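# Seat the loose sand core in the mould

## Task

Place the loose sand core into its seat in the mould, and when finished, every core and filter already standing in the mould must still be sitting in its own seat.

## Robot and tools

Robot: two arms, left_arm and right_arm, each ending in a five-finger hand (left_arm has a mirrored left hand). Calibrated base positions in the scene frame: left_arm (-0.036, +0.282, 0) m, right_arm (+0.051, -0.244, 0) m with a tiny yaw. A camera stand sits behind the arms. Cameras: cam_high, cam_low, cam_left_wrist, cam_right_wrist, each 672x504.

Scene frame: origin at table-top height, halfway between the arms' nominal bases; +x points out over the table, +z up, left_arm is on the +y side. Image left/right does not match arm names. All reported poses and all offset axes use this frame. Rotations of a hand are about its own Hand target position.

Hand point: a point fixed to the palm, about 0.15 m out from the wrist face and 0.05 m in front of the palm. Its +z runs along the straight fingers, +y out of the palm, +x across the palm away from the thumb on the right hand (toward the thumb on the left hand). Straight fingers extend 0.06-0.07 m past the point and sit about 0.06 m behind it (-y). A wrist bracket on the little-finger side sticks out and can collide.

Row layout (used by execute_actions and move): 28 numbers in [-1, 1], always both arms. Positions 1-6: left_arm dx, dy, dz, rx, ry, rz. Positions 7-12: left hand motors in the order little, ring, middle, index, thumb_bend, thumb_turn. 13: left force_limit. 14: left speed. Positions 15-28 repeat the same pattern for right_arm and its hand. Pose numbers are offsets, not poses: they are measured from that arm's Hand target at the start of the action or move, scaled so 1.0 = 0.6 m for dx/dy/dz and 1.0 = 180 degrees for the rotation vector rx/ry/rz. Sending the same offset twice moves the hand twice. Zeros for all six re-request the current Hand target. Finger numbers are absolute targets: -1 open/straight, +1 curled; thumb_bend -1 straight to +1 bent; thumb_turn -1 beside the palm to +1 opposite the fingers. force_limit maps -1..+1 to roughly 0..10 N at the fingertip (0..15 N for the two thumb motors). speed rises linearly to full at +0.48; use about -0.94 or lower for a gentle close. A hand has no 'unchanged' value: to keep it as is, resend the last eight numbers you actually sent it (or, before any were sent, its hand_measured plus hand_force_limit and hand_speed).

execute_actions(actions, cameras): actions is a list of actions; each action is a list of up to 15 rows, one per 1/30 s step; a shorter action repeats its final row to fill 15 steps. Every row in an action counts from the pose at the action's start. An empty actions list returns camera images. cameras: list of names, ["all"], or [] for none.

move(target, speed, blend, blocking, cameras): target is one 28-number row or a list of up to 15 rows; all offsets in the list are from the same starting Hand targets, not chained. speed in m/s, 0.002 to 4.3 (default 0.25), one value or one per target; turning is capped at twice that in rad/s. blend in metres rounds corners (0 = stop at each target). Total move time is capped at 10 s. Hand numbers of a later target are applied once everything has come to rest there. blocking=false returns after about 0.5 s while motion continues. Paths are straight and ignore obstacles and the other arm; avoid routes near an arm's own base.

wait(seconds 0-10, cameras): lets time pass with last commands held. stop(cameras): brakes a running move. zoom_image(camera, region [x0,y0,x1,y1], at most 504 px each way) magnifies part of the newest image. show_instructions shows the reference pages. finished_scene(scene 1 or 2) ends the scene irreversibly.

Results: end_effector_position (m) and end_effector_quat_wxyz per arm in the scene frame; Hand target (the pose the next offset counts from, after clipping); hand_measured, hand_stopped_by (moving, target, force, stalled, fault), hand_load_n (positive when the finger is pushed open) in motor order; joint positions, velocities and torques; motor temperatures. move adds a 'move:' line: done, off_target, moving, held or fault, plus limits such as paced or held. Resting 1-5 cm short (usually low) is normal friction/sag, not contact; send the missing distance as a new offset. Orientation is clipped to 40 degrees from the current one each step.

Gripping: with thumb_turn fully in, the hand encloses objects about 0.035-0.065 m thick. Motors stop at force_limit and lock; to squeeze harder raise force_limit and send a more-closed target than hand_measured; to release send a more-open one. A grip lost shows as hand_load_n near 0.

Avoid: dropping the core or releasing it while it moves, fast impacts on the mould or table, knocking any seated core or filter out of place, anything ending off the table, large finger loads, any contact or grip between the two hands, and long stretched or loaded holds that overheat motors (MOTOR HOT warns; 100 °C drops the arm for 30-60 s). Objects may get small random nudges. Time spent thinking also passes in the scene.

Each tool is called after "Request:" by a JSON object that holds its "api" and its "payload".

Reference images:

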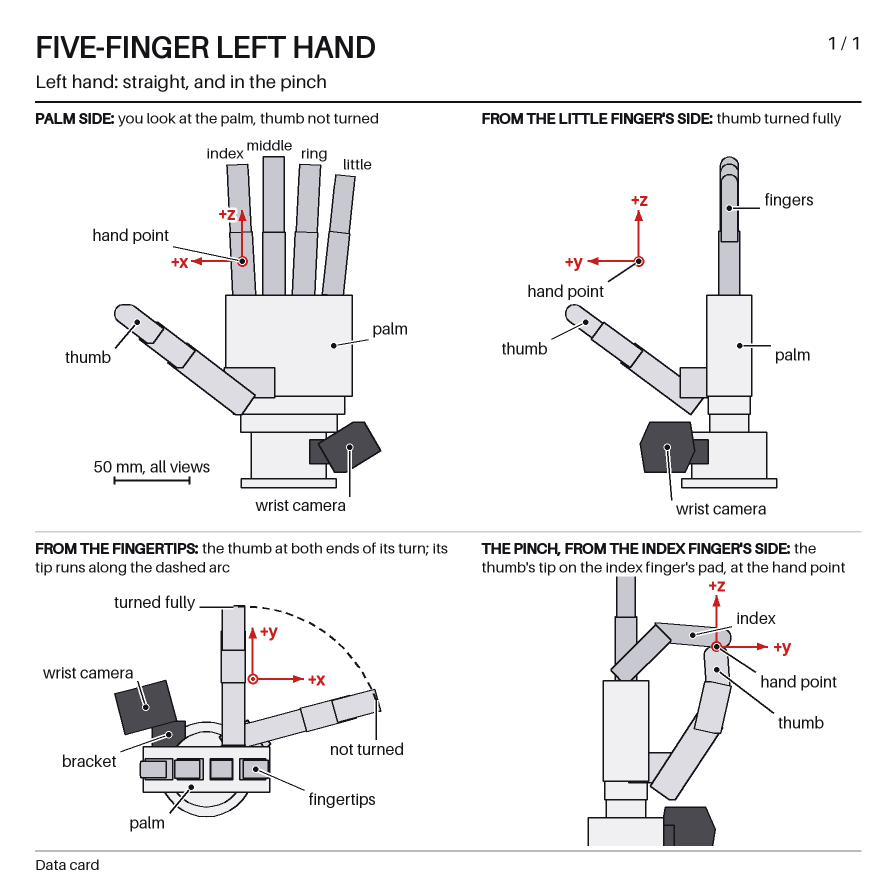

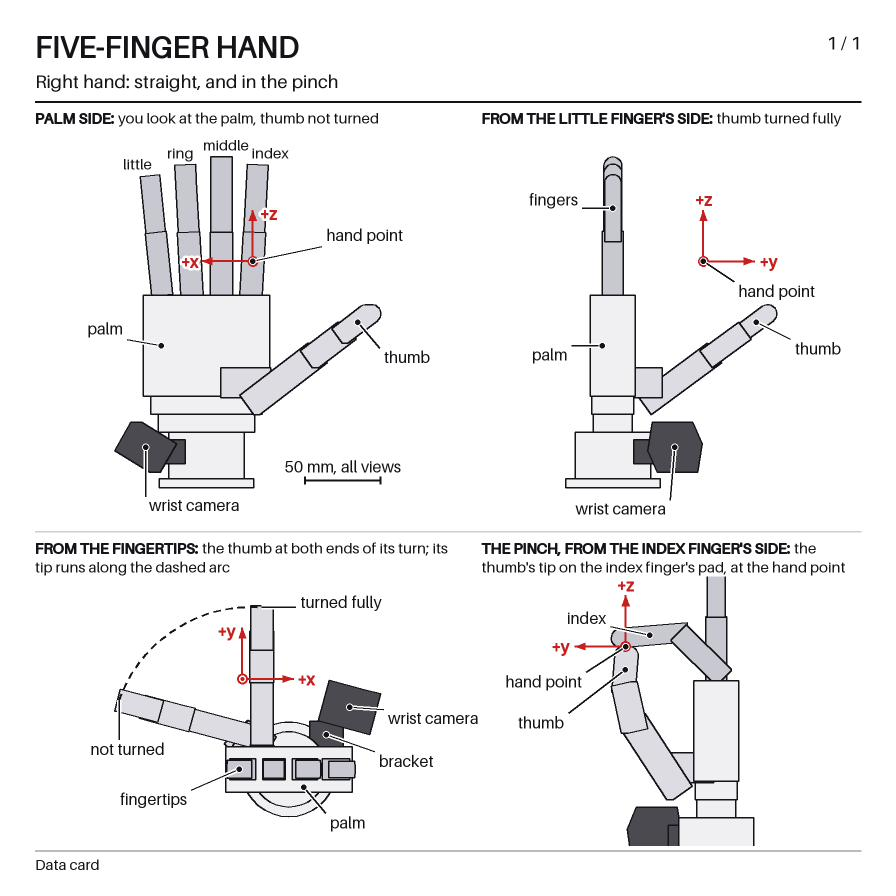

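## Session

Request:
{"api": "execute_actions", "payload": {"actions": []}}

Scene clock: 0.00 s.
left_arm: end_effector_position=(+0.4342, +0.3429, +0.2500) hand_measured=(-1.000, -1.000, -1.000, -1.000, -1.000, -1.000) hand_load_n=(+0.0, +0.0, +0.0, +0.0, +0.0, +0.0) hand_stopped_by=(target, target, target, target, target, target) hand_force_limit=0.00 hand_speed=-0.80 end_effector_quat_wxyz=(+0.183, -0.134, +0.937, +0.265) | right_arm: end_effector_position=(+0.4907, -0.2689, +0.1043) hand_measured=(-1.000, -1.000, -1.000, -1.000, -1.000, -1.000) hand_load_n=(+0.0, +0.0, +0.0, +0.0, +0.0, -0.5) hand_stopped_by=(target, target, target, target, target, target) hand_force_limit=0.00 hand_speed=-0.80 end_effector_quat_wxyz=(-0.077, -0.064, +0.883, -0.459)
Joint positions: left_arm=[-0.19 1.548 1.421 -1.24 -0.628 1.163] | right_arm=[0.211 1.685 1.243 -1.556 0.899 1.86]
Joint velocities: within noise
Joint torques (N m): no reading
Motor temperatures (°C): left_arm=[22 26 24 22 23 23] | right_arm=[20 23 28 19 20 22]
Heat: left arm: hottest shoulder 26 °C; right arm: hottest elbow 28 °C.
Hand target: left_arm +0.4401, +0.3417, +0.2535; +0.188, -0.136, +0.936, +0.263 | right_arm +0.4979, -0.2673, +0.1101; -0.069, -0.060, +0.884, -0.458

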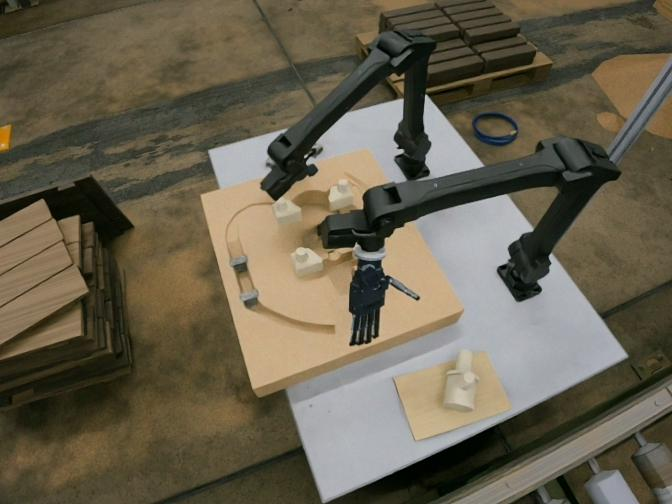

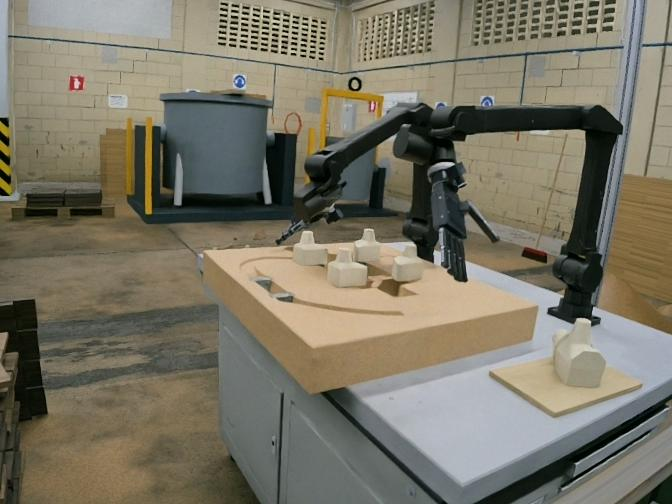

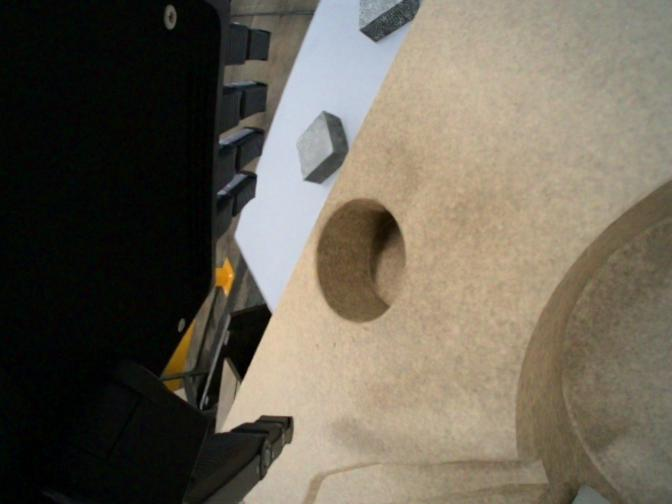

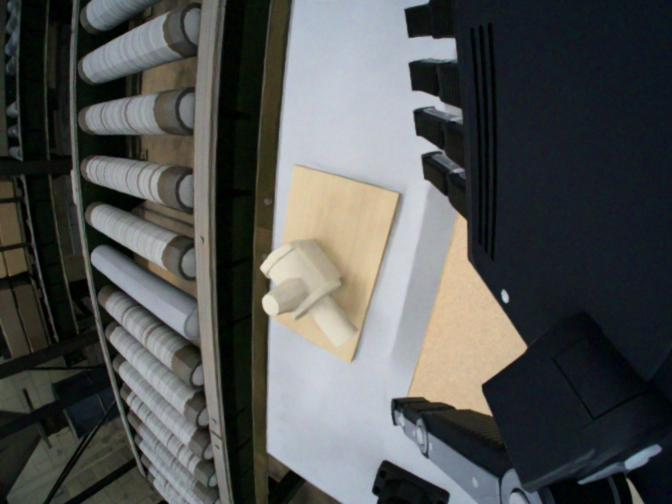

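Request:
{"api": "zoom_image", "payload": {"camera": "cam_high", "region": [380, 320, 530, 450]}}

Request:
{"api": "zoom_image", "payload": {"camera": "cam_right_wrist", "region": [230, 150, 430, 380]}}

Request:
{"api": "zoom_image", "payload": {"camera": "cam_low", "region": [480, 300, 660, 420]}}

Request:
{"api": "zoom_image", "payload": {"camera": "cam_high", "region": [190, 140, 480, 400]}}

Scaled by 3.360.

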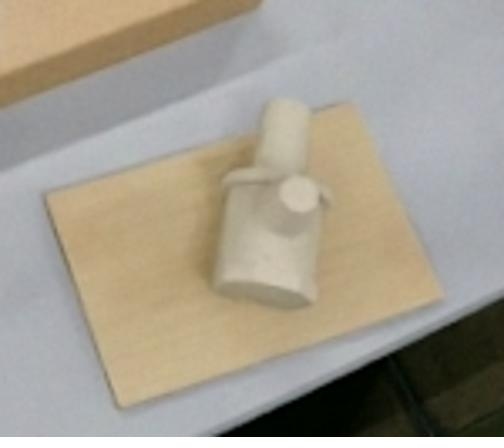

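Scaled by 2.191 from the camera's 672x504 image, which has a finer 960x720 frame.

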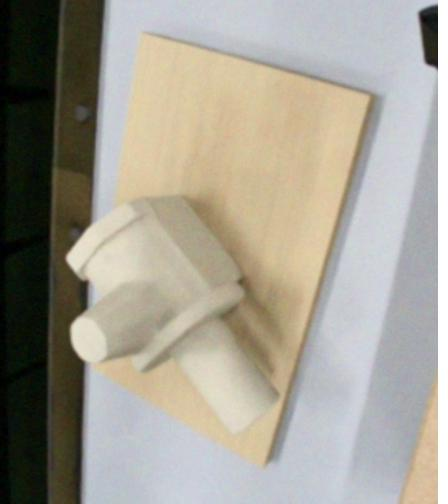

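Scaled by 2.800.

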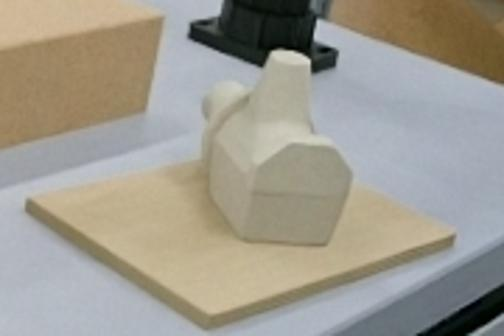

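Scaled by 1.738.

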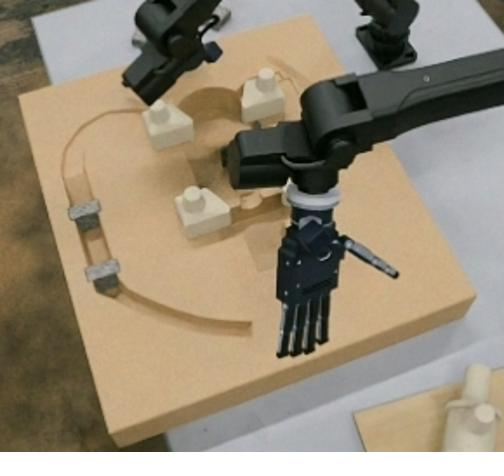

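Request:
{"api": "move", "payload": {"target": [-0.317,0.264,0.12,-0.4976,-0.2887,0.1122,-1,-1,-0.5,-0.5,-0.2,1,0,-0.3,0,0,0,0,0,0,-1,-1,-1,-1,-1,-1,0,-0.8], "speed": 0.5, "cameras": ["cam_high","cam_low","cam_right_wrist"]}}

Scene clock: 45.60 s.
left_arm: end_effector_position=(+0.2500, +0.4935, +0.3225) hand_measured=(-1.000, -1.000, -0.500, -0.500, -0.200, +1.000) hand_load_n=(+0.0, +0.0, +0.0, +0.0, +0.0, +0.0) hand_stopped_by=(target, target, target, target, target, target) hand_force_limit=0.00 hand_speed=-0.30 end_effector_quat_wxyz=(+0.346, -0.456, +0.650, -0.500) | right_arm: end_effector_position=(+0.4907, -0.2689, +0.1043) hand_measured=(-1.000, -1.000, -1.000, -1.000, -1.000, -1.000) hand_load_n=(+0.0, +0.0, +0.0, +0.0, +0.0, +0.0) hand_stopped_by=(target, target, target, target, target, target) hand_force_limit=0.00 hand_speed=-0.80 end_effector_quat_wxyz=(-0.077, -0.064, +0.883, -0.459)
Joint positions: left_arm=[1.147 1.151 1.148 -1.317 1.298 1.304] | right_arm=[0.211 1.685 1.243 -1.556 0.899 1.86]
Joint torques (N m): left_arm=[0.03 -4.31 9.5 0.31 0.94 0.11] | right_arm=[1.38 -11.81 6.67 -0.47 0.58 -0.16]
Motor temperatures (°C): left_arm=[22 27 32 22 23 23] | right_arm=[20 26 33 19 21 22]
Heat: left arm: hottest elbow 32 °C; right arm: hottest elbow 33 °C.
Hand target: left_arm +0.2498, +0.5001, +0.3255; +0.349, -0.455, +0.650, -0.498 | right_arm +0.4979, -0.2673, +0.1101; -0.069, -0.060, +0.884, -0.458
Off the commanded pose: left_arm 0.007 m, 0 deg | right_arm 0.009 m, 1 deg.
move: done
Images, in order (width x height): cam_high 672x504, cam_low 672x504, cam_right_wrist 672x504.

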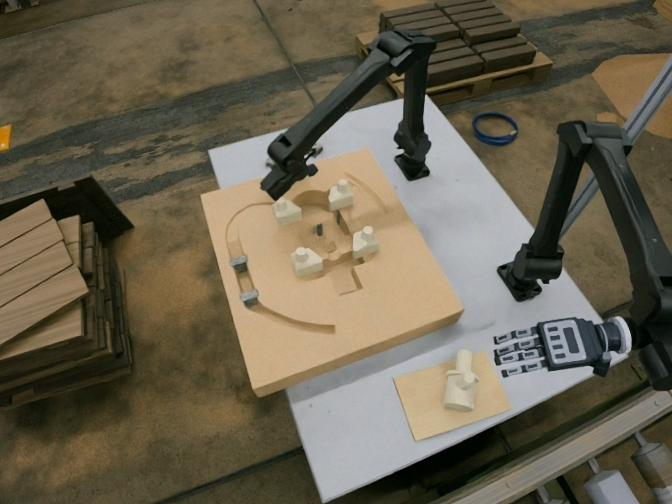

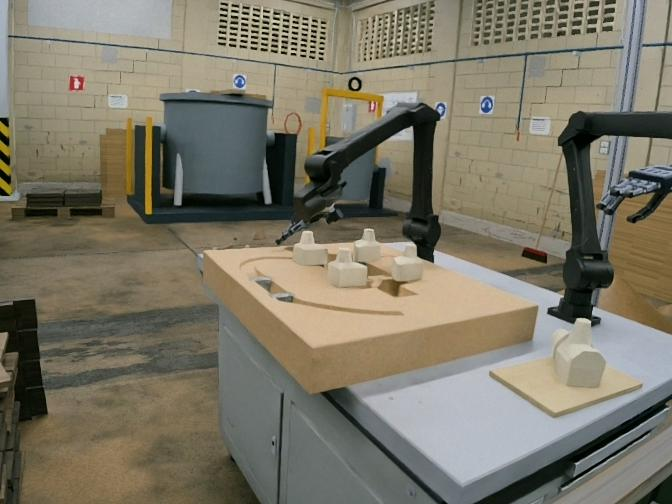

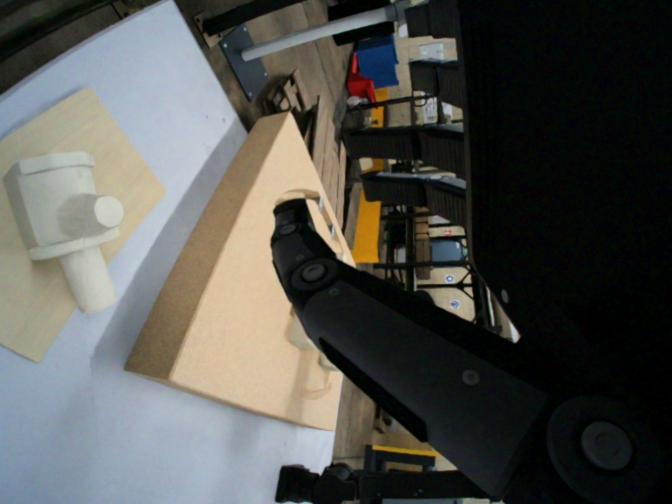

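Request:
{"api": "zoom_image", "payload": {"camera": "cam_right_wrist", "region": [0, 70, 200, 380]}}

Request:
{"api": "zoom_image", "payload": {"camera": "cam_high", "region": [190, 140, 480, 400]}}

Scaled by 1.626 from the camera's 672x504 image, which has a finer 960x720 frame.

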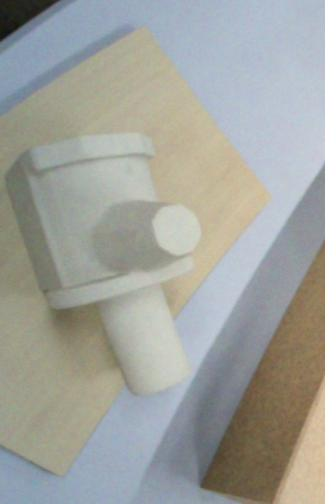

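Scaled by 1.738.

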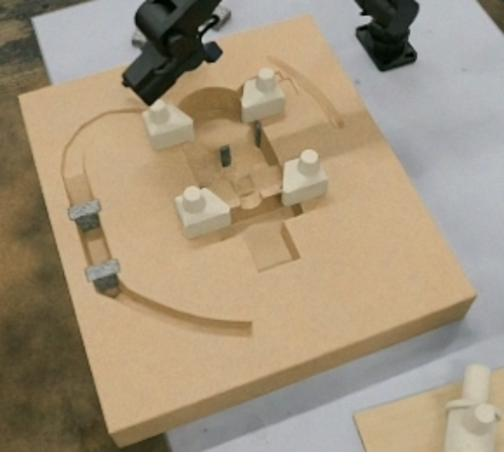

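Request:
{"api": "zoom_image", "payload": {"camera": "cam_high", "region": [280, 210, 400, 310]}}

Scaled by 4.200.

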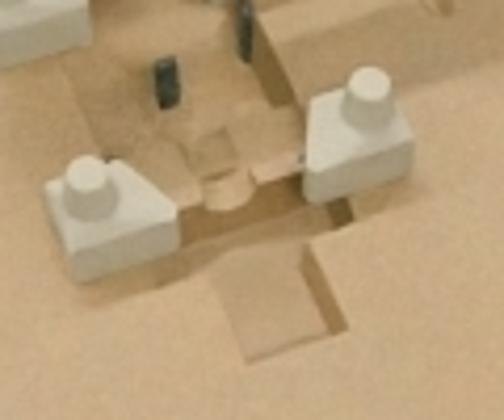

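Request:
{"api": "move", "payload": {"target": [0.09,-0.01,-0.19,0,0,-0.0556,-1,-1,-0.5,-0.5,-0.2,1,0,-0.3,0,0,0,0,0,0,-1,-1,-1,-1,-1,-1,0,-0.8], "speed": 0.25, "cameras": ["cam_high","cam_right_wrist"]}}

Scene clock: 65.30 s.
left_arm: end_effector_position=(+0.3004, +0.4955, +0.2153) hand_measured=(-1.000, -1.000, -0.500, -0.500, -0.200, +1.000) hand_load_n=(+0.0, +0.0, +0.0, +0.0, +0.0, +0.0) hand_stopped_by=(target, target, target, target, target, target) hand_force_limit=0.00 hand_speed=-0.30 end_effector_quat_wxyz=(+0.304, -0.403, +0.684, -0.526) | right_arm: end_effector_position=(+0.4907, -0.2689, +0.1043) hand_measured=(-1.000, -1.000, -1.000, -1.000, -1.000, -1.000) hand_load_n=(+0.0, +0.0, +0.0, +0.0, +0.0, +0.0) hand_stopped_by=(target, target, target, target, target, target) hand_force_limit=0.00 hand_speed=-0.80 end_effector_quat_wxyz=(-0.077, -0.064, +0.883, -0.459)
Joint positions: left_arm=[1.015 1.361 1.047 -1.109 1.304 1.409] | right_arm=[0.211 1.685 1.243 -1.556 0.899 1.86]
Joint torques (N m): left_arm=[-0.79 -7.82 7.31 1.1 0.88 -0.03] | right_arm=[1.44 -11.81 6.68 -0.47 0.58 -0.16]
Heat: left arm: hottest elbow 31 °C; right arm: hottest elbow 34 °C.
Hand target: left_arm +0.3039, +0.4942, +0.2115; +0.304, -0.397, +0.687, -0.527 | right_arm +0.4979, -0.2673, +0.1101; -0.069, -0.060, +0.884, -0.458
Off the commanded pose: left_arm 0.005 m, 1 deg | right_arm 0.009 m, 1 deg.
move: done
Images, in order (width x height): cam_high 672x504, cam_right_wrist 672x504.

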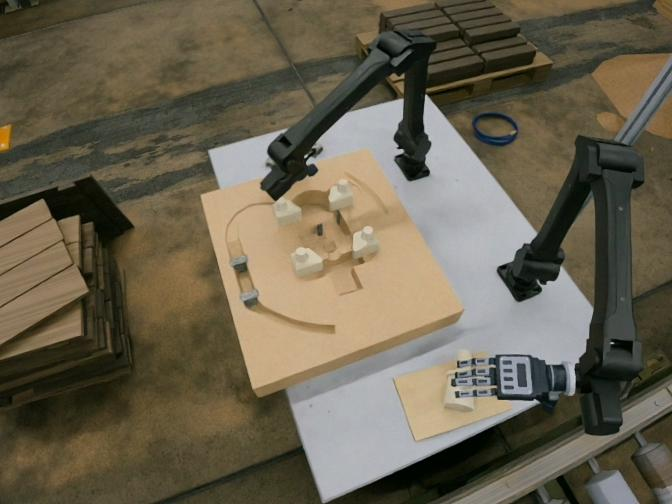

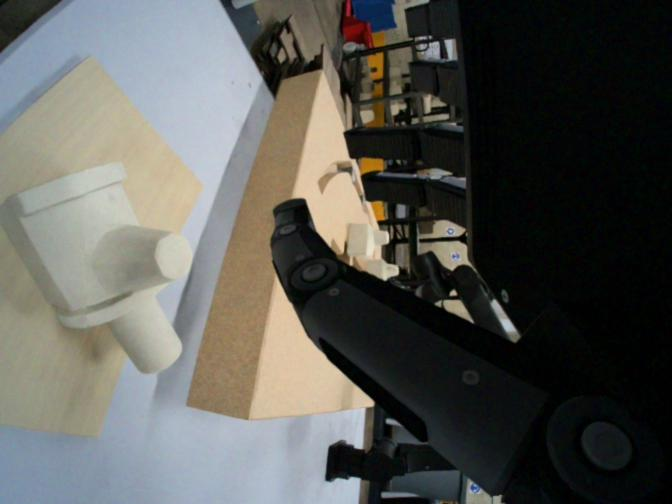

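Request:
{"api": "move", "payload": {"target": [-0.013,-0.011,-0.082,0,0,0,-1,-1,-0.5,-0.5,-0.2,1,0,-0.3,0,0,0,0,0,0,-1,-1,-1,-1,-1,-1,0,-0.8], "speed": 0.15, "cameras": ["cam_right_wrist"]}}

Scene clock: 70.43 s.
left_arm: end_effector_position=(+0.2952, +0.4875, +0.1694) hand_measured=(-1.000, -1.000, -0.500, -0.500, -0.200, +1.000) hand_load_n=(+0.0, +0.0, +0.0, +0.0, +0.0, +0.0) hand_stopped_by=(target, target, target, target, target, target) hand_force_limit=0.00 hand_speed=-0.30 end_effector_quat_wxyz=(+0.304, -0.400, +0.686, -0.527) | right_arm: end_effector_position=(+0.4907, -0.2689, +0.1043) hand_measured=(-1.000, -1.000, -1.000, -1.000, -1.000, -1.000) hand_load_n=(+0.0, +0.0, +0.0, +0.0, +0.0, -0.5) hand_stopped_by=(target, target, target, target, target, target) hand_force_limit=0.00 hand_speed=-0.80 end_effector_quat_wxyz=(-0.077, -0.064, +0.883, -0.459)
Joint positions: left_arm=[1.015 1.389 0.946 -0.999 1.304 1.433] | right_arm=[0.211 1.685 1.243 -1.556 0.899 1.86]
Joint torques (N m): left_arm=[0.21 -7.06 6.5 1.11 0.93 0.01] | right_arm=[1.38 -11.87 6.68 -0.47 0.58 -0.16]
Heat: left arm: hottest elbow 31 °C; right arm: hottest elbow 34 °C.
Hand target: left_arm +0.2960, +0.4875, +0.1624; +0.304, -0.397, +0.687, -0.527 | right_arm +0.4979, -0.2673, +0.1101; -0.069, -0.060, +0.884, -0.458
Off the commanded pose: left_arm 0.007 m, 0 deg | right_arm 0.009 m, 1 deg.
move: done
Images, in order (width x height): cam_right_wrist 672x504.

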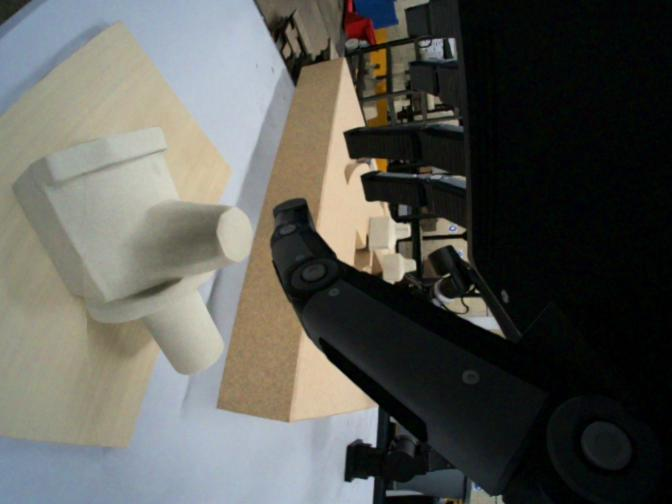

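Request:
{"api": "move", "payload": {"target": [-0.015,0.003,-0.04,0,0,0,-1,-1,-0.5,-0.5,-0.2,1,0,-0.3,0,0,0,0,0,0,-1,-1,-1,-1,-1,-1,0,-0.8], "speed": 0.12, "cameras": ["cam_right_wrist"]}}

Scene clock: 76.77 s.
left_arm: end_effector_position=(+0.2897, +0.4859, +0.1456) hand_measured=(-1.000, -1.000, -0.500, -0.500, -0.200, +1.000) hand_load_n=(-0.5, +0.0, +0.0, +0.0, +0.0, +0.0) hand_stopped_by=(target, target, target, target, target, target) hand_force_limit=0.00 hand_speed=-0.30 end_effector_quat_wxyz=(+0.304, -0.393, +0.690, -0.526) | right_arm: end_effector_position=(+0.4907, -0.2689, +0.1043) hand_measured=(-1.000, -1.000, -1.000, -1.000, -1.000, -1.000) hand_load_n=(+0.0, +0.0, +0.0, +0.0, +0.0, +0.0) hand_stopped_by=(target, target, target, target, target, target) hand_force_limit=0.00 hand_speed=-0.80 end_effector_quat_wxyz=(-0.077, -0.064, +0.883, -0.459)
Joint positions: left_arm=[1.024 1.424 0.913 -0.999 1.306 1.513] | right_arm=[0.211 1.685 1.243 -1.556 0.899 1.86]
Joint torques (N m): left_arm=[0.73 -7.24 6.5 0.58 0.93 0.05] | right_arm=[1.44 -11.87 6.67 -0.47 0.59 -0.16]
Heat: left arm: hottest elbow 30 °C; right arm: hottest elbow 35 °C.
Hand target: left_arm +0.2870, +0.4893, +0.1383; +0.304, -0.397, +0.687, -0.527 | right_arm +0.4979, -0.2673, +0.1101; -0.069, -0.060, +0.884, -0.458
Off the commanded pose: left_arm 0.008 m, 1 deg | right_arm 0.009 m, 1 deg.
move: done
Images, in order (width x height): cam_right_wrist 672x504.

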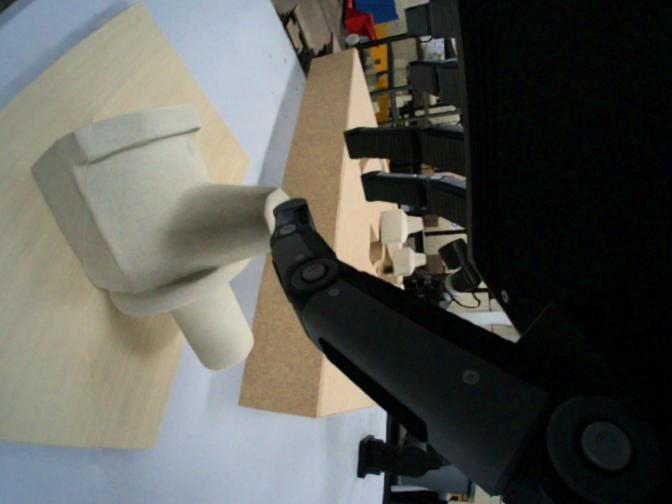

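Request:
{"api": "move", "payload": {"target": [[-0.026,0.015,0.0,0,0,0,-1,-1,-0.5,-0.5,-0.2,1,0,-0.3,0,0,0,0,0,0,-1,-1,-1,-1,-1,-1,0,-0.8],[-0.026,0.015,-0.038,0,0,0,-1,-1,-0.5,-0.5,-0.2,1,0,-0.3,0,0,0,0,0,0,-1,-1,-1,-1,-1,-1,0,-0.8]], "speed": 0.1, "blend": 0.004, "cameras": ["cam_right_wrist"]}}

Scene clock: 81.00 s.
left_arm: end_effector_position=(+0.2746, +0.4971, +0.1214) hand_measured=(-1.000, -1.000, -0.500, -0.500, -0.200, +1.000) hand_load_n=(+0.0, +0.0, -0.5, +0.0, +0.0, +0.0) hand_stopped_by=(target, target, target, target, target, target) hand_force_limit=0.00 hand_speed=-0.30 end_effector_quat_wxyz=(+0.308, -0.391, +0.691, -0.524) | right_arm: end_effector_position=(+0.4907, -0.2689, +0.1043) hand_measured=(-1.000, -1.000, -1.000, -1.000, -1.000, -1.000) hand_load_n=(+0.0, -0.5, +0.0, +0.0, +0.0, +0.0) hand_stopped_by=(target, target, target, target, target, target) hand_force_limit=0.00 hand_speed=-0.80 end_effector_quat_wxyz=(-0.077, -0.064, +0.883, -0.459)
Joint positions: left_arm=[1.075 1.493 0.913 -1.096 1.306 1.696] | right_arm=[0.211 1.685 1.243 -1.556 0.899 1.86]
Joint torques (N m): left_arm=[1.08 -7.06 6.27 -0.39 0.85 0.05] | right_arm=[1.32 -11.81 6.67 -0.47 0.58 -0.16]
Heat: left arm: hottest elbow 30 °C; right arm: hottest elbow 35 °C.
Hand target: left_arm +0.2714, +0.4983, +0.1155; +0.304, -0.397, +0.687, -0.527 | right_arm +0.4979, -0.2673, +0.1101; -0.069, -0.060, +0.884, -0.458
Off the commanded pose: left_arm 0.007 m, 1 deg | right_arm 0.009 m, 1 deg.
move: done
Images, in order (width x height): cam_right_wrist 672x504.

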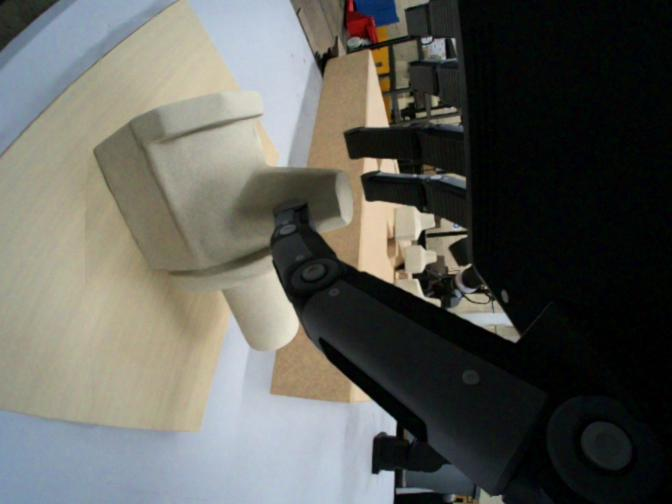

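Request:
{"api": "move", "payload": {"target": [-0.007,0.004,-0.007,0,0,0,-1,-1,-0.5,-0.5,-0.2,1,0,-0.3,0,0,0,0,0,0,-1,-1,-1,-1,-1,-1,0,-0.8], "speed": 0.05, "cameras": ["cam_right_wrist"]}}

Request:
{"api": "zoom_image", "payload": {"camera": "cam_right_wrist", "region": [60, 60, 400, 360]}}

Scene clock: 85.77 s.
left_arm: end_effector_position=(+0.2705, +0.4974, +0.1165) hand_measured=(-1.000, -1.000, -0.500, -0.500, -0.200, +1.000) hand_load_n=(+0.0, +0.0, +0.0, +0.0, +0.0, +0.0) hand_stopped_by=(target, target, target, target, target, target) hand_force_limit=0.00 hand_speed=-0.30 end_effector_quat_wxyz=(+0.307, -0.391, +0.690, -0.526) | right_arm: end_effector_position=(+0.4907, -0.2689, +0.1043) hand_measured=(-1.000, -1.000, -1.000, -1.000, -1.000, -1.000) hand_load_n=(+0.0, +0.0, +0.0, +0.0, -0.5, +0.0) hand_stopped_by=(target, target, target, target, target, target) hand_force_limit=0.00 hand_speed=-0.80 end_effector_quat_wxyz=(-0.077, -0.064, +0.883, -0.459)
Joint positions: left_arm=[1.085 1.509 0.913 -1.131 1.306 1.745] | right_arm=[0.211 1.685 1.243 -1.556 0.899 1.86]
Joint torques (N m): left_arm=[1.2 -7.12 6.42 -0.29 0.75 0.1] | right_arm=[1.38 -11.87 6.68 -0.46 0.58 -0.16]
Heat: left arm: hottest elbow 30 °C; right arm: hottest elbow 35 °C.
Hand target: left_arm +0.2672, +0.5008, +0.1113; +0.304, -0.397, +0.687, -0.527 | right_arm +0.4979, -0.2673, +0.1101; -0.069, -0.060, +0.884, -0.458
Off the commanded pose: left_arm 0.007 m, 1 deg | right_arm 0.009 m, 1 deg.
move: done
Images, in order (width x height): cam_right_wrist 672x504.

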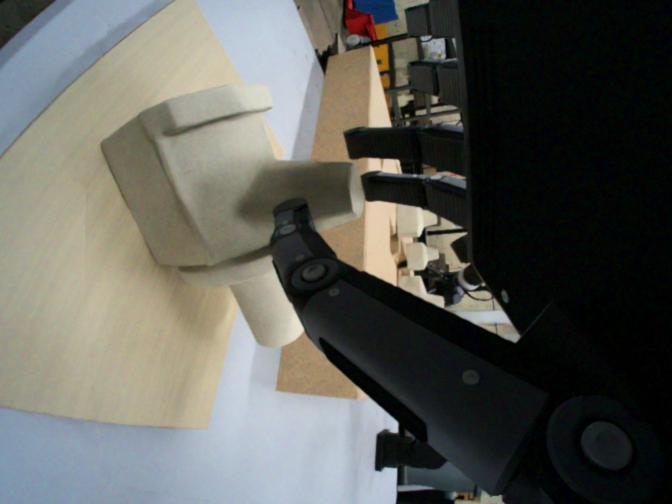

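Scaled by 1.482 from the camera's 672x504 image, which has a finer 960x720 frame.

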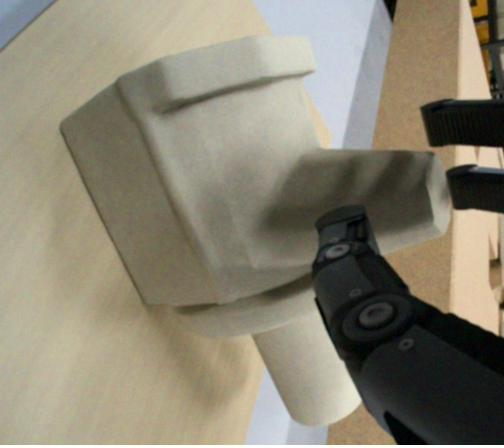

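Request:
{"api": "execute_actions", "payload": {"actions": [[[0,0,0,0,0,0,-1,-1,0.2,0.2,0.2,1,-0.6,-0.88,0,0,0,0,0,0,-1,-1,-1,-1,-1,-1,0,-0.8]],[],[],[],[],[],[]], "cameras": ["cam_right_wrist"]}}

Scene clock: 90.43 s.
left_arm: end_effector_position=(+0.2710, +0.4975, +0.1170) hand_measured=(-1.000, -1.000, -0.380, -0.436, +0.200, +1.000) hand_load_n=(+0.0, +0.0, +1.5, +0.0, +0.0, +0.0) hand_stopped_by=(target, target, force, force, target, target) hand_force_limit=-0.60 hand_speed=-0.88 end_effector_quat_wxyz=(+0.309, -0.389, +0.690, -0.526) | right_arm: end_effector_position=(+0.4907, -0.2689, +0.1043) hand_measured=(-1.000, -1.000, -1.000, -1.000, -1.000, -1.000) hand_load_n=(+0.0, +0.0, +0.0, -0.5, +0.0, +0.0) hand_stopped_by=(target, target, target, target, target, target) hand_force_limit=0.00 hand_speed=-0.80 end_effector_quat_wxyz=(-0.077, -0.064, +0.883, -0.459)
Joint positions: left_arm=[1.085 1.509 0.913 -1.131 1.31 1.749] | right_arm=[0.211 1.685 1.243 -1.556 0.899 1.86]
Joint torques (N m): left_arm=[0.5 -7 6.45 -0.49 0.58 0.03] | right_arm=[1.38 -11.81 6.68 -0.47 0.58 -0.16]
Heat: left arm: hottest elbow 30 °C; right arm: hottest elbow 35 °C.
Hand target: left_arm +0.2672, +0.5008, +0.1113; +0.304, -0.397, +0.687, -0.527 | right_arm +0.4979, -0.2673, +0.1101; -0.069, -0.060, +0.884, -0.458
Off the commanded pose: left_arm 0.008 m, 1 deg | right_arm 0.009 m, 1 deg.
Images, in order (width x height): cam_right_wrist 672x504.

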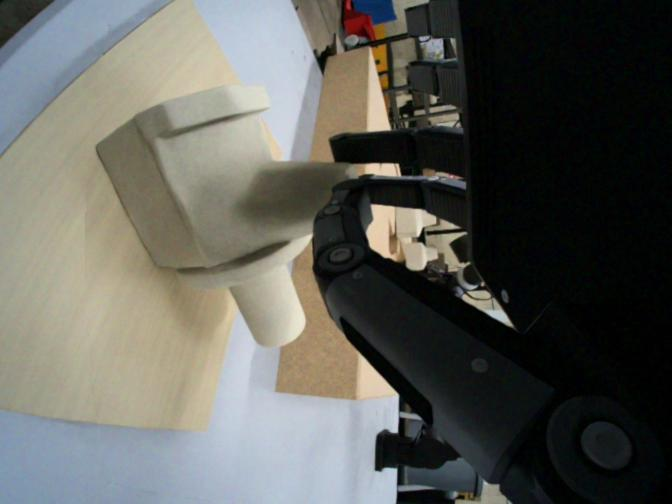

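Request:
{"api": "move", "payload": {"target": [0.017,-0.010,0.003,0,0,0,-1,-1,-0.5,-0.5,-0.2,1,0,-0.3,0,0,0,0,0,0,-1,-1,-1,-1,-1,-1,0,-0.8], "speed": 0.05, "cameras": ["cam_right_wrist"]}}

Request:
{"api": "zoom_image", "payload": {"camera": "cam_right_wrist", "region": [200, 100, 440, 300]}}

Scene clock: 95.43 s.
left_arm: end_effector_position=(+0.2756, +0.5005, +0.1140) hand_measured=(-1.000, -1.000, -0.500, -0.500, -0.200, +1.000) hand_load_n=(+0.0, +0.0, +0.0, +0.0, +0.5, +0.0) hand_stopped_by=(target, target, target, target, target, target) hand_force_limit=0.00 hand_speed=-0.30 end_effector_quat_wxyz=(+0.308, -0.398, +0.687, -0.525) | right_arm: end_effector_position=(+0.4907, -0.2689, +0.1043) hand_measured=(-1.000, -1.000, -1.000, -1.000, -1.000, -1.000) hand_load_n=(+0.0, +0.0, +0.0, +0.0, +0.0, +0.0) hand_stopped_by=(target, target, target, target, target, target) hand_force_limit=0.00 hand_speed=-0.80 end_effector_quat_wxyz=(-0.077, -0.064, +0.883, -0.459)
Joint positions: left_arm=[1.078 1.508 0.906 -1.053 1.307 1.663] | right_arm=[0.211 1.685 1.243 -1.556 0.899 1.86]
Joint torques (N m): left_arm=[-0.32 -9.29 5.67 0.66 0.87 -0.25] | right_arm=[1.44 -11.81 6.67 -0.47 0.58 -0.16]
Heat: left arm: hottest elbow 29 °C; right arm: hottest elbow 35 °C.
Hand target: left_arm +0.2774, +0.4948, +0.1132; +0.304, -0.397, +0.687, -0.527 | right_arm +0.4979, -0.2673, +0.1101; -0.069, -0.060, +0.884, -0.458
Off the commanded pose: left_arm 0.006 m, 1 deg | right_arm 0.009 m, 1 deg.
move: done
Images, in order (width x height): cam_right_wrist 672x504.

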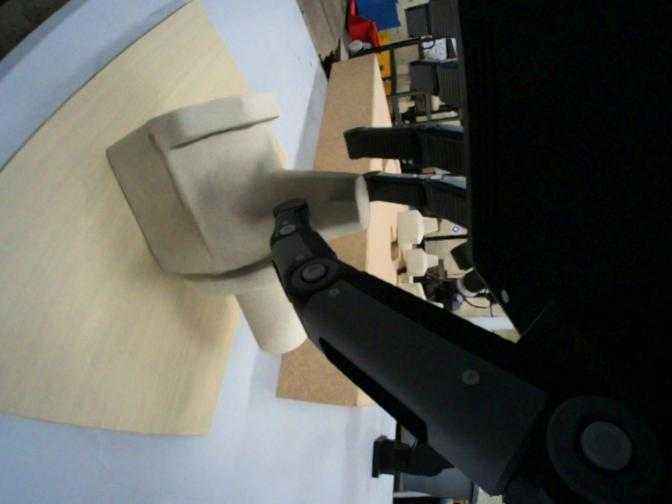

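Scaled by 2.100 from the camera's 672x504 image, which has a finer 960x720 frame.

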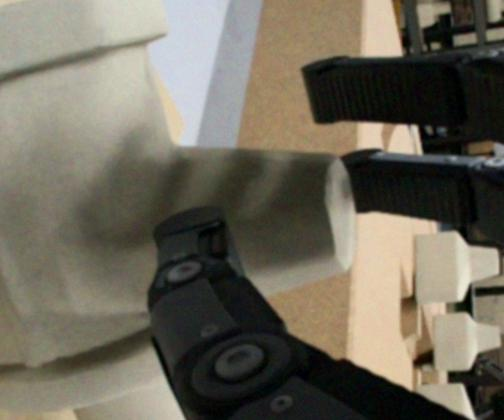

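Request:
{"api": "move", "payload": {"target": [0.011,-0.015,0.012,0,0,0,-1,-1,-0.5,-0.5,-0.2,1,0,-0.3,0,0,0,0,0,0,-1,-1,-1,-1,-1,-1,0,-0.8], "speed": 0.05, "cameras": ["cam_right_wrist"]}}

Request:
{"api": "zoom_image", "payload": {"camera": "cam_right_wrist", "region": [200, 100, 440, 300]}}

Scene clock: 100.20 s.
left_arm: end_effector_position=(+0.2824, +0.4912, +0.1212) hand_measured=(-1.000, -1.000, -0.500, -0.500, -0.200, +1.000) hand_load_n=(+0.0, +0.0, +0.0, +0.0, +0.0, +0.0) hand_stopped_by=(target, target, target, target, target, target) hand_force_limit=0.00 hand_speed=-0.30 end_effector_quat_wxyz=(+0.307, -0.398, +0.687, -0.525) | right_arm: end_effector_position=(+0.4907, -0.2689, +0.1043) hand_measured=(-1.000, -1.000, -1.000, -1.000, -1.000, -1.000) hand_load_n=(+0.0, +0.0, +0.0, +0.0, +0.0, -0.5) hand_stopped_by=(target, target, target, target, target, target) hand_force_limit=0.00 hand_speed=-0.80 end_effector_quat_wxyz=(-0.077, -0.064, +0.883, -0.459)
Joint positions: left_arm=[1.05 1.466 0.883 -0.972 1.308 1.559] | right_arm=[0.211 1.685 1.243 -1.556 0.899 1.86]
Joint torques (N m): left_arm=[-0.85 -8.64 5.82 0.83 0.89 -0.26] | right_arm=[1.38 -11.87 6.68 -0.47 0.59 -0.16]
Heat: left arm: hottest elbow 29 °C; right arm: hottest elbow 35 °C.
Hand target: left_arm +0.2841, +0.4857, +0.1204; +0.304, -0.397, +0.687, -0.527 | right_arm +0.4979, -0.2673, +0.1101; -0.069, -0.060, +0.884, -0.458
Off the commanded pose: left_arm 0.006 m, 0 deg | right_arm 0.009 m, 1 deg.
move: done
Images, in order (width x height): cam_right_wrist 672x504.

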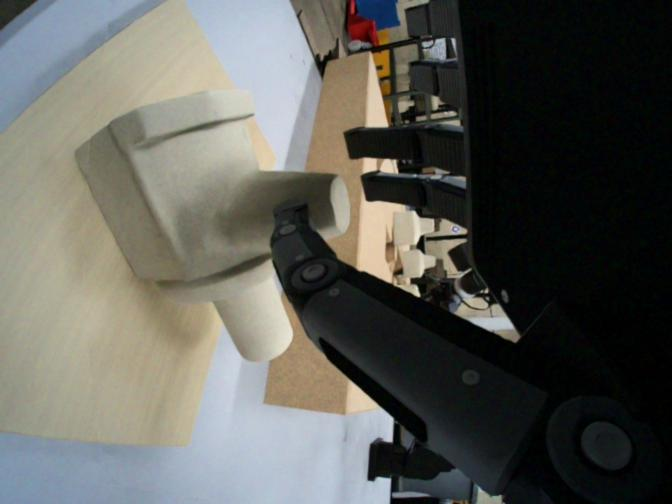

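Scaled by 2.100 from the camera's 672x504 image, which has a finer 960x720 frame.

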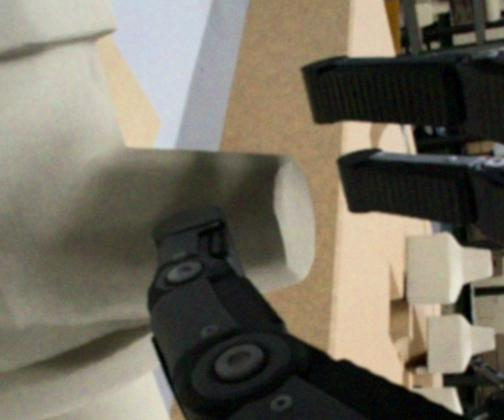

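Request:
{"api": "move", "payload": {"target": [-0.005,-0.010,-0.004,0,0,0,-1,-1,-0.5,-0.5,-0.2,1,0,-0.3,0,0,0,0,0,0,-1,-1,-1,-1,-1,-1,0,-0.8], "speed": 0.05, "cameras": ["cam_right_wrist"]}}

Request:
{"api": "zoom_image", "payload": {"camera": "cam_right_wrist", "region": [200, 100, 440, 300]}}

Scene clock: 105.17 s.
left_arm: end_effector_position=(+0.2794, +0.4854, +0.1189) hand_measured=(-1.000, -1.000, -0.500, -0.500, -0.200, +1.000) hand_load_n=(+0.0, +0.0, +0.0, +0.0, +0.0, +0.0) hand_stopped_by=(target, target, target, target, target, target) hand_force_limit=0.00 hand_speed=-0.30 end_effector_quat_wxyz=(+0.307, -0.398, +0.686, -0.525) | right_arm: end_effector_position=(+0.4907, -0.2689, +0.1043) hand_measured=(-1.000, -1.000, -1.000, -1.000, -1.000, -1.000) hand_load_n=(+0.0, -0.5, +0.0, +0.0, +0.0, +0.0) hand_stopped_by=(target, target, target, target, target, target) hand_force_limit=0.00 hand_speed=-0.80 end_effector_quat_wxyz=(-0.077, -0.064, +0.883, -0.459)
Joint positions: left_arm=[1.049 1.452 0.861 -0.957 1.308 1.552] | right_arm=[0.211 1.685 1.243 -1.556 0.899 1.86]
Joint torques (N m): left_arm=[-0.62 -8.59 5.94 0.92 0.87 -0.25] | right_arm=[1.38 -11.81 6.68 -0.49 0.58 -0.16]
Heat: left arm: hottest elbow 29 °C; right arm: hottest elbow 35 °C.
Hand target: left_arm +0.2811, +0.4797, +0.1180; +0.304, -0.397, +0.687, -0.527 | right_arm +0.4979, -0.2673, +0.1101; -0.069, -0.060, +0.884, -0.458
Off the commanded pose: left_arm 0.006 m, 0 deg | right_arm 0.009 m, 1 deg.
move: done
Images, in order (width x height): cam_right_wrist 672x504.

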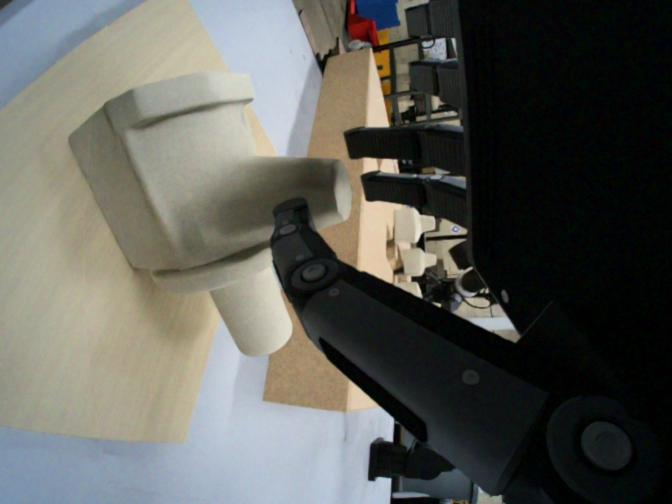

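Scaled by 2.100 from the camera's 672x504 image, which has a finer 960x720 frame.

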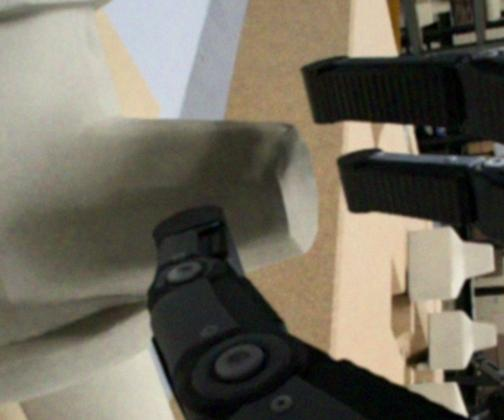

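Request:
{"api": "execute_actions", "payload": {"actions": [[[0,0,0,0,0,0,-1,-1,0.2,0.2,0.2,1,-0.6,-0.88,0,0,0,0,0,0,-1,-1,-1,-1,-1,-1,0,-0.8]],[],[],[],[],[],[]], "cameras": ["cam_right_wrist"]}}

Scene clock: 108.17 s.
left_arm: end_effector_position=(+0.2818, +0.4834, +0.1204) hand_measured=(-1.000, -1.000, -0.190, -0.168, -0.030, +1.000) hand_load_n=(+0.0, +0.0, +2.0, +2.5, +3.0, +0.0) hand_stopped_by=(target, target, force, force, force, target) hand_force_limit=-0.60 hand_speed=-0.88 end_effector_quat_wxyz=(+0.309, -0.394, +0.687, -0.527) | right_arm: end_effector_position=(+0.4907, -0.2689, +0.1043) hand_measured=(-1.000, -1.000, -1.000, -1.000, -1.000, -1.000) hand_load_n=(+0.0, +0.0, +0.0, +0.0, +0.0, -0.5) hand_stopped_by=(target, target, target, target, target, target) hand_force_limit=0.00 hand_speed=-0.80 end_effector_quat_wxyz=(-0.077, -0.064, +0.883, -0.459)
Joint positions: left_arm=[1.042 1.45 0.86 -0.952 1.314 1.55] | right_arm=[0.211 1.685 1.243 -1.556 0.899 1.86]
Joint torques (N m): left_arm=[-0.15 -8.06 5.86 0.7 0.62 -0.23] | right_arm=[1.38 -11.81 6.68 -0.49 0.58 -0.16]
Heat: left arm: hottest elbow 29 °C; right arm: hottest elbow 36 °C.
Hand target: left_arm +0.2810, +0.4797, +0.1179; +0.304, -0.397, +0.687, -0.527 | right_arm +0.4979, -0.2673, +0.1101; -0.069, -0.060, +0.884, -0.458
Off the commanded pose: left_arm 0.004 m, 1 deg | right_arm 0.009 m, 1 deg.
Images, in order (width x height): cam_right_wrist 672x504.

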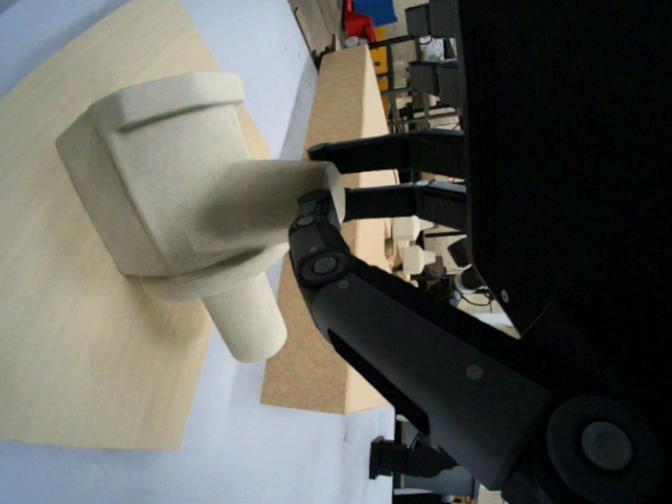

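Request:
{"api": "execute_actions", "payload": {"actions": [[[0,0,0,0,0,0,-1,-1,0.4,0.4,0.4,1,0.7,-0.9,0,0,0,0,0,0,-1,-1,-1,-1,-1,-1,0,-0.8]],[],[],[]], "cameras": ["cam_right_wrist"]}}

Scene clock: 109.90 s.
left_arm: end_effector_position=(+0.2820, +0.4833, +0.1205) hand_measured=(-1.000, -1.000, -0.166, -0.142, -0.022, +1.000) hand_load_n=(+0.0, +0.0, +9.5, +8.5, +12.0, +0.5) hand_stopped_by=(target, target, force, force, force, target) hand_force_limit=0.70 hand_speed=-0.90 end_effector_quat_wxyz=(+0.309, -0.393, +0.687, -0.527) | right_arm: end_effector_position=(+0.4907, -0.2689, +0.1043) hand_measured=(-1.000, -1.000, -1.000, -1.000, -1.000, -1.000) hand_load_n=(+0.0, +0.0, +0.0, +0.0, +0.0, +0.0) hand_stopped_by=(target, target, target, target, target, target) hand_force_limit=0.00 hand_speed=-0.80 end_effector_quat_wxyz=(-0.077, -0.064, +0.883, -0.459)
Joint positions: left_arm=[1.041 1.45 0.86 -0.951 1.314 1.55] | right_arm=[0.211 1.685 1.243 -1.556 0.899 1.86]
Joint torques (N m): left_arm=[-0.32 -8.76 5.9 0.9 0.63 -0.21] | right_arm=[1.44 -11.87 6.68 -0.47 0.59 -0.16]
Heat: left arm: hottest elbow 29 °C; right arm: hottest elbow 36 °C.
Hand target: left_arm +0.2810, +0.4797, +0.1179; +0.304, -0.397, +0.687, -0.527 | right_arm +0.4979, -0.2673, +0.1101; -0.069, -0.060, +0.884, -0.458
Off the commanded pose: left_arm 0.005 m, 1 deg | right_arm 0.009 m, 1 deg.
Images, in order (width x height): cam_right_wrist 672x504.

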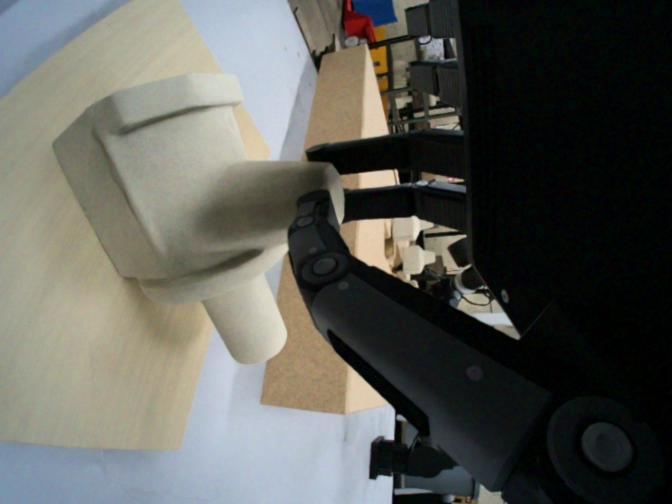

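Request:
{"api": "move", "payload": {"target": [0.0,0.0,0.1,0,0,0,-1,-1,0.4,0.4,0.4,1,0.7,-0.9,0,0,0,0,0,0,-1,-1,-1,-1,-1,-1,0,-0.8], "speed": 0.08, "cameras": ["cam_right_wrist","cam_low"]}}

Scene clock: 114.13 s.
left_arm: end_effector_position=(+0.2648, +0.4614, +0.1400) hand_measured=(-1.000, -1.000, -0.166, -0.142, -0.022, +1.000) hand_load_n=(+0.0, +0.0, +8.5, +7.0, +15.0, +0.5) hand_stopped_by=(target, target, force, force, force, target) hand_force_limit=0.70 hand_speed=-0.90 end_effector_quat_wxyz=(+0.274, -0.420, +0.683, -0.531) | right_arm: end_effector_position=(+0.4907, -0.2689, +0.1043) hand_measured=(-1.000, -1.000, -1.000, -1.000, -1.000, -1.000) hand_load_n=(+0.0, +0.0, +0.0, +0.0, +0.0, +0.0) hand_stopped_by=(target, target, target, target, target, target) hand_force_limit=0.00 hand_speed=-0.80 end_effector_quat_wxyz=(-0.077, -0.064, +0.883, -0.459)
Joint positions: left_arm=[1.041 1.383 0.86 -1.101 1.28 1.55] | right_arm=[0.211 1.685 1.243 -1.556 0.899 1.86]
Joint torques (N m): left_arm=[-0.03 -9.47 12.48 -0.54 2.06 -0.21] | right_arm=[1.38 -11.81 6.68 -0.47 0.58 -0.16]
Heat: left arm: hottest elbow 30 °C; right arm: hottest elbow 36 °C.
Hand target: left_arm +0.2810, +0.4798, +0.1779; +0.304, -0.397, +0.687, -0.527 | right_arm +0.4979, -0.2673, +0.1101; -0.069, -0.060, +0.884, -0.458
Off the commanded pose: left_arm 0.045 m, 4 deg | right_arm 0.009 m, 1 deg.
move: off_target (left_arm)
Images, in order (width x height): cam_low 672x504, cam_right_wrist 672x504.

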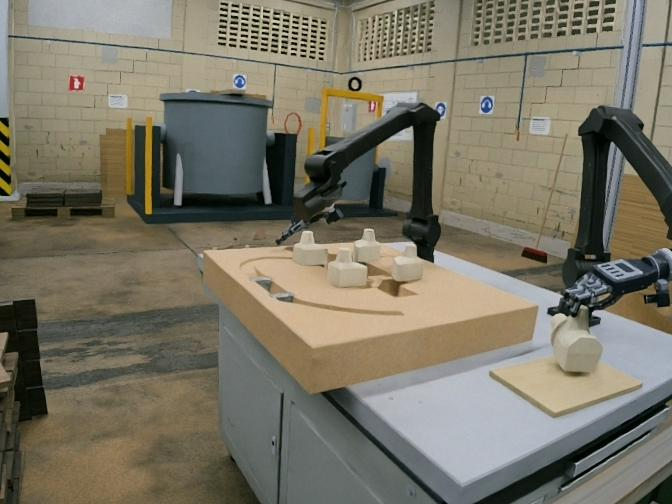

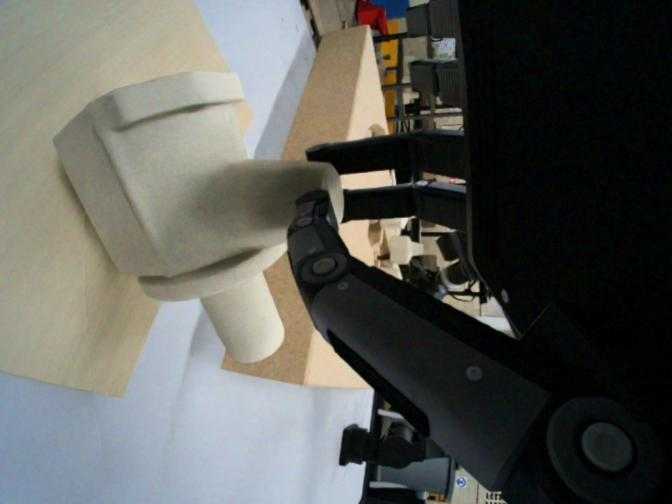

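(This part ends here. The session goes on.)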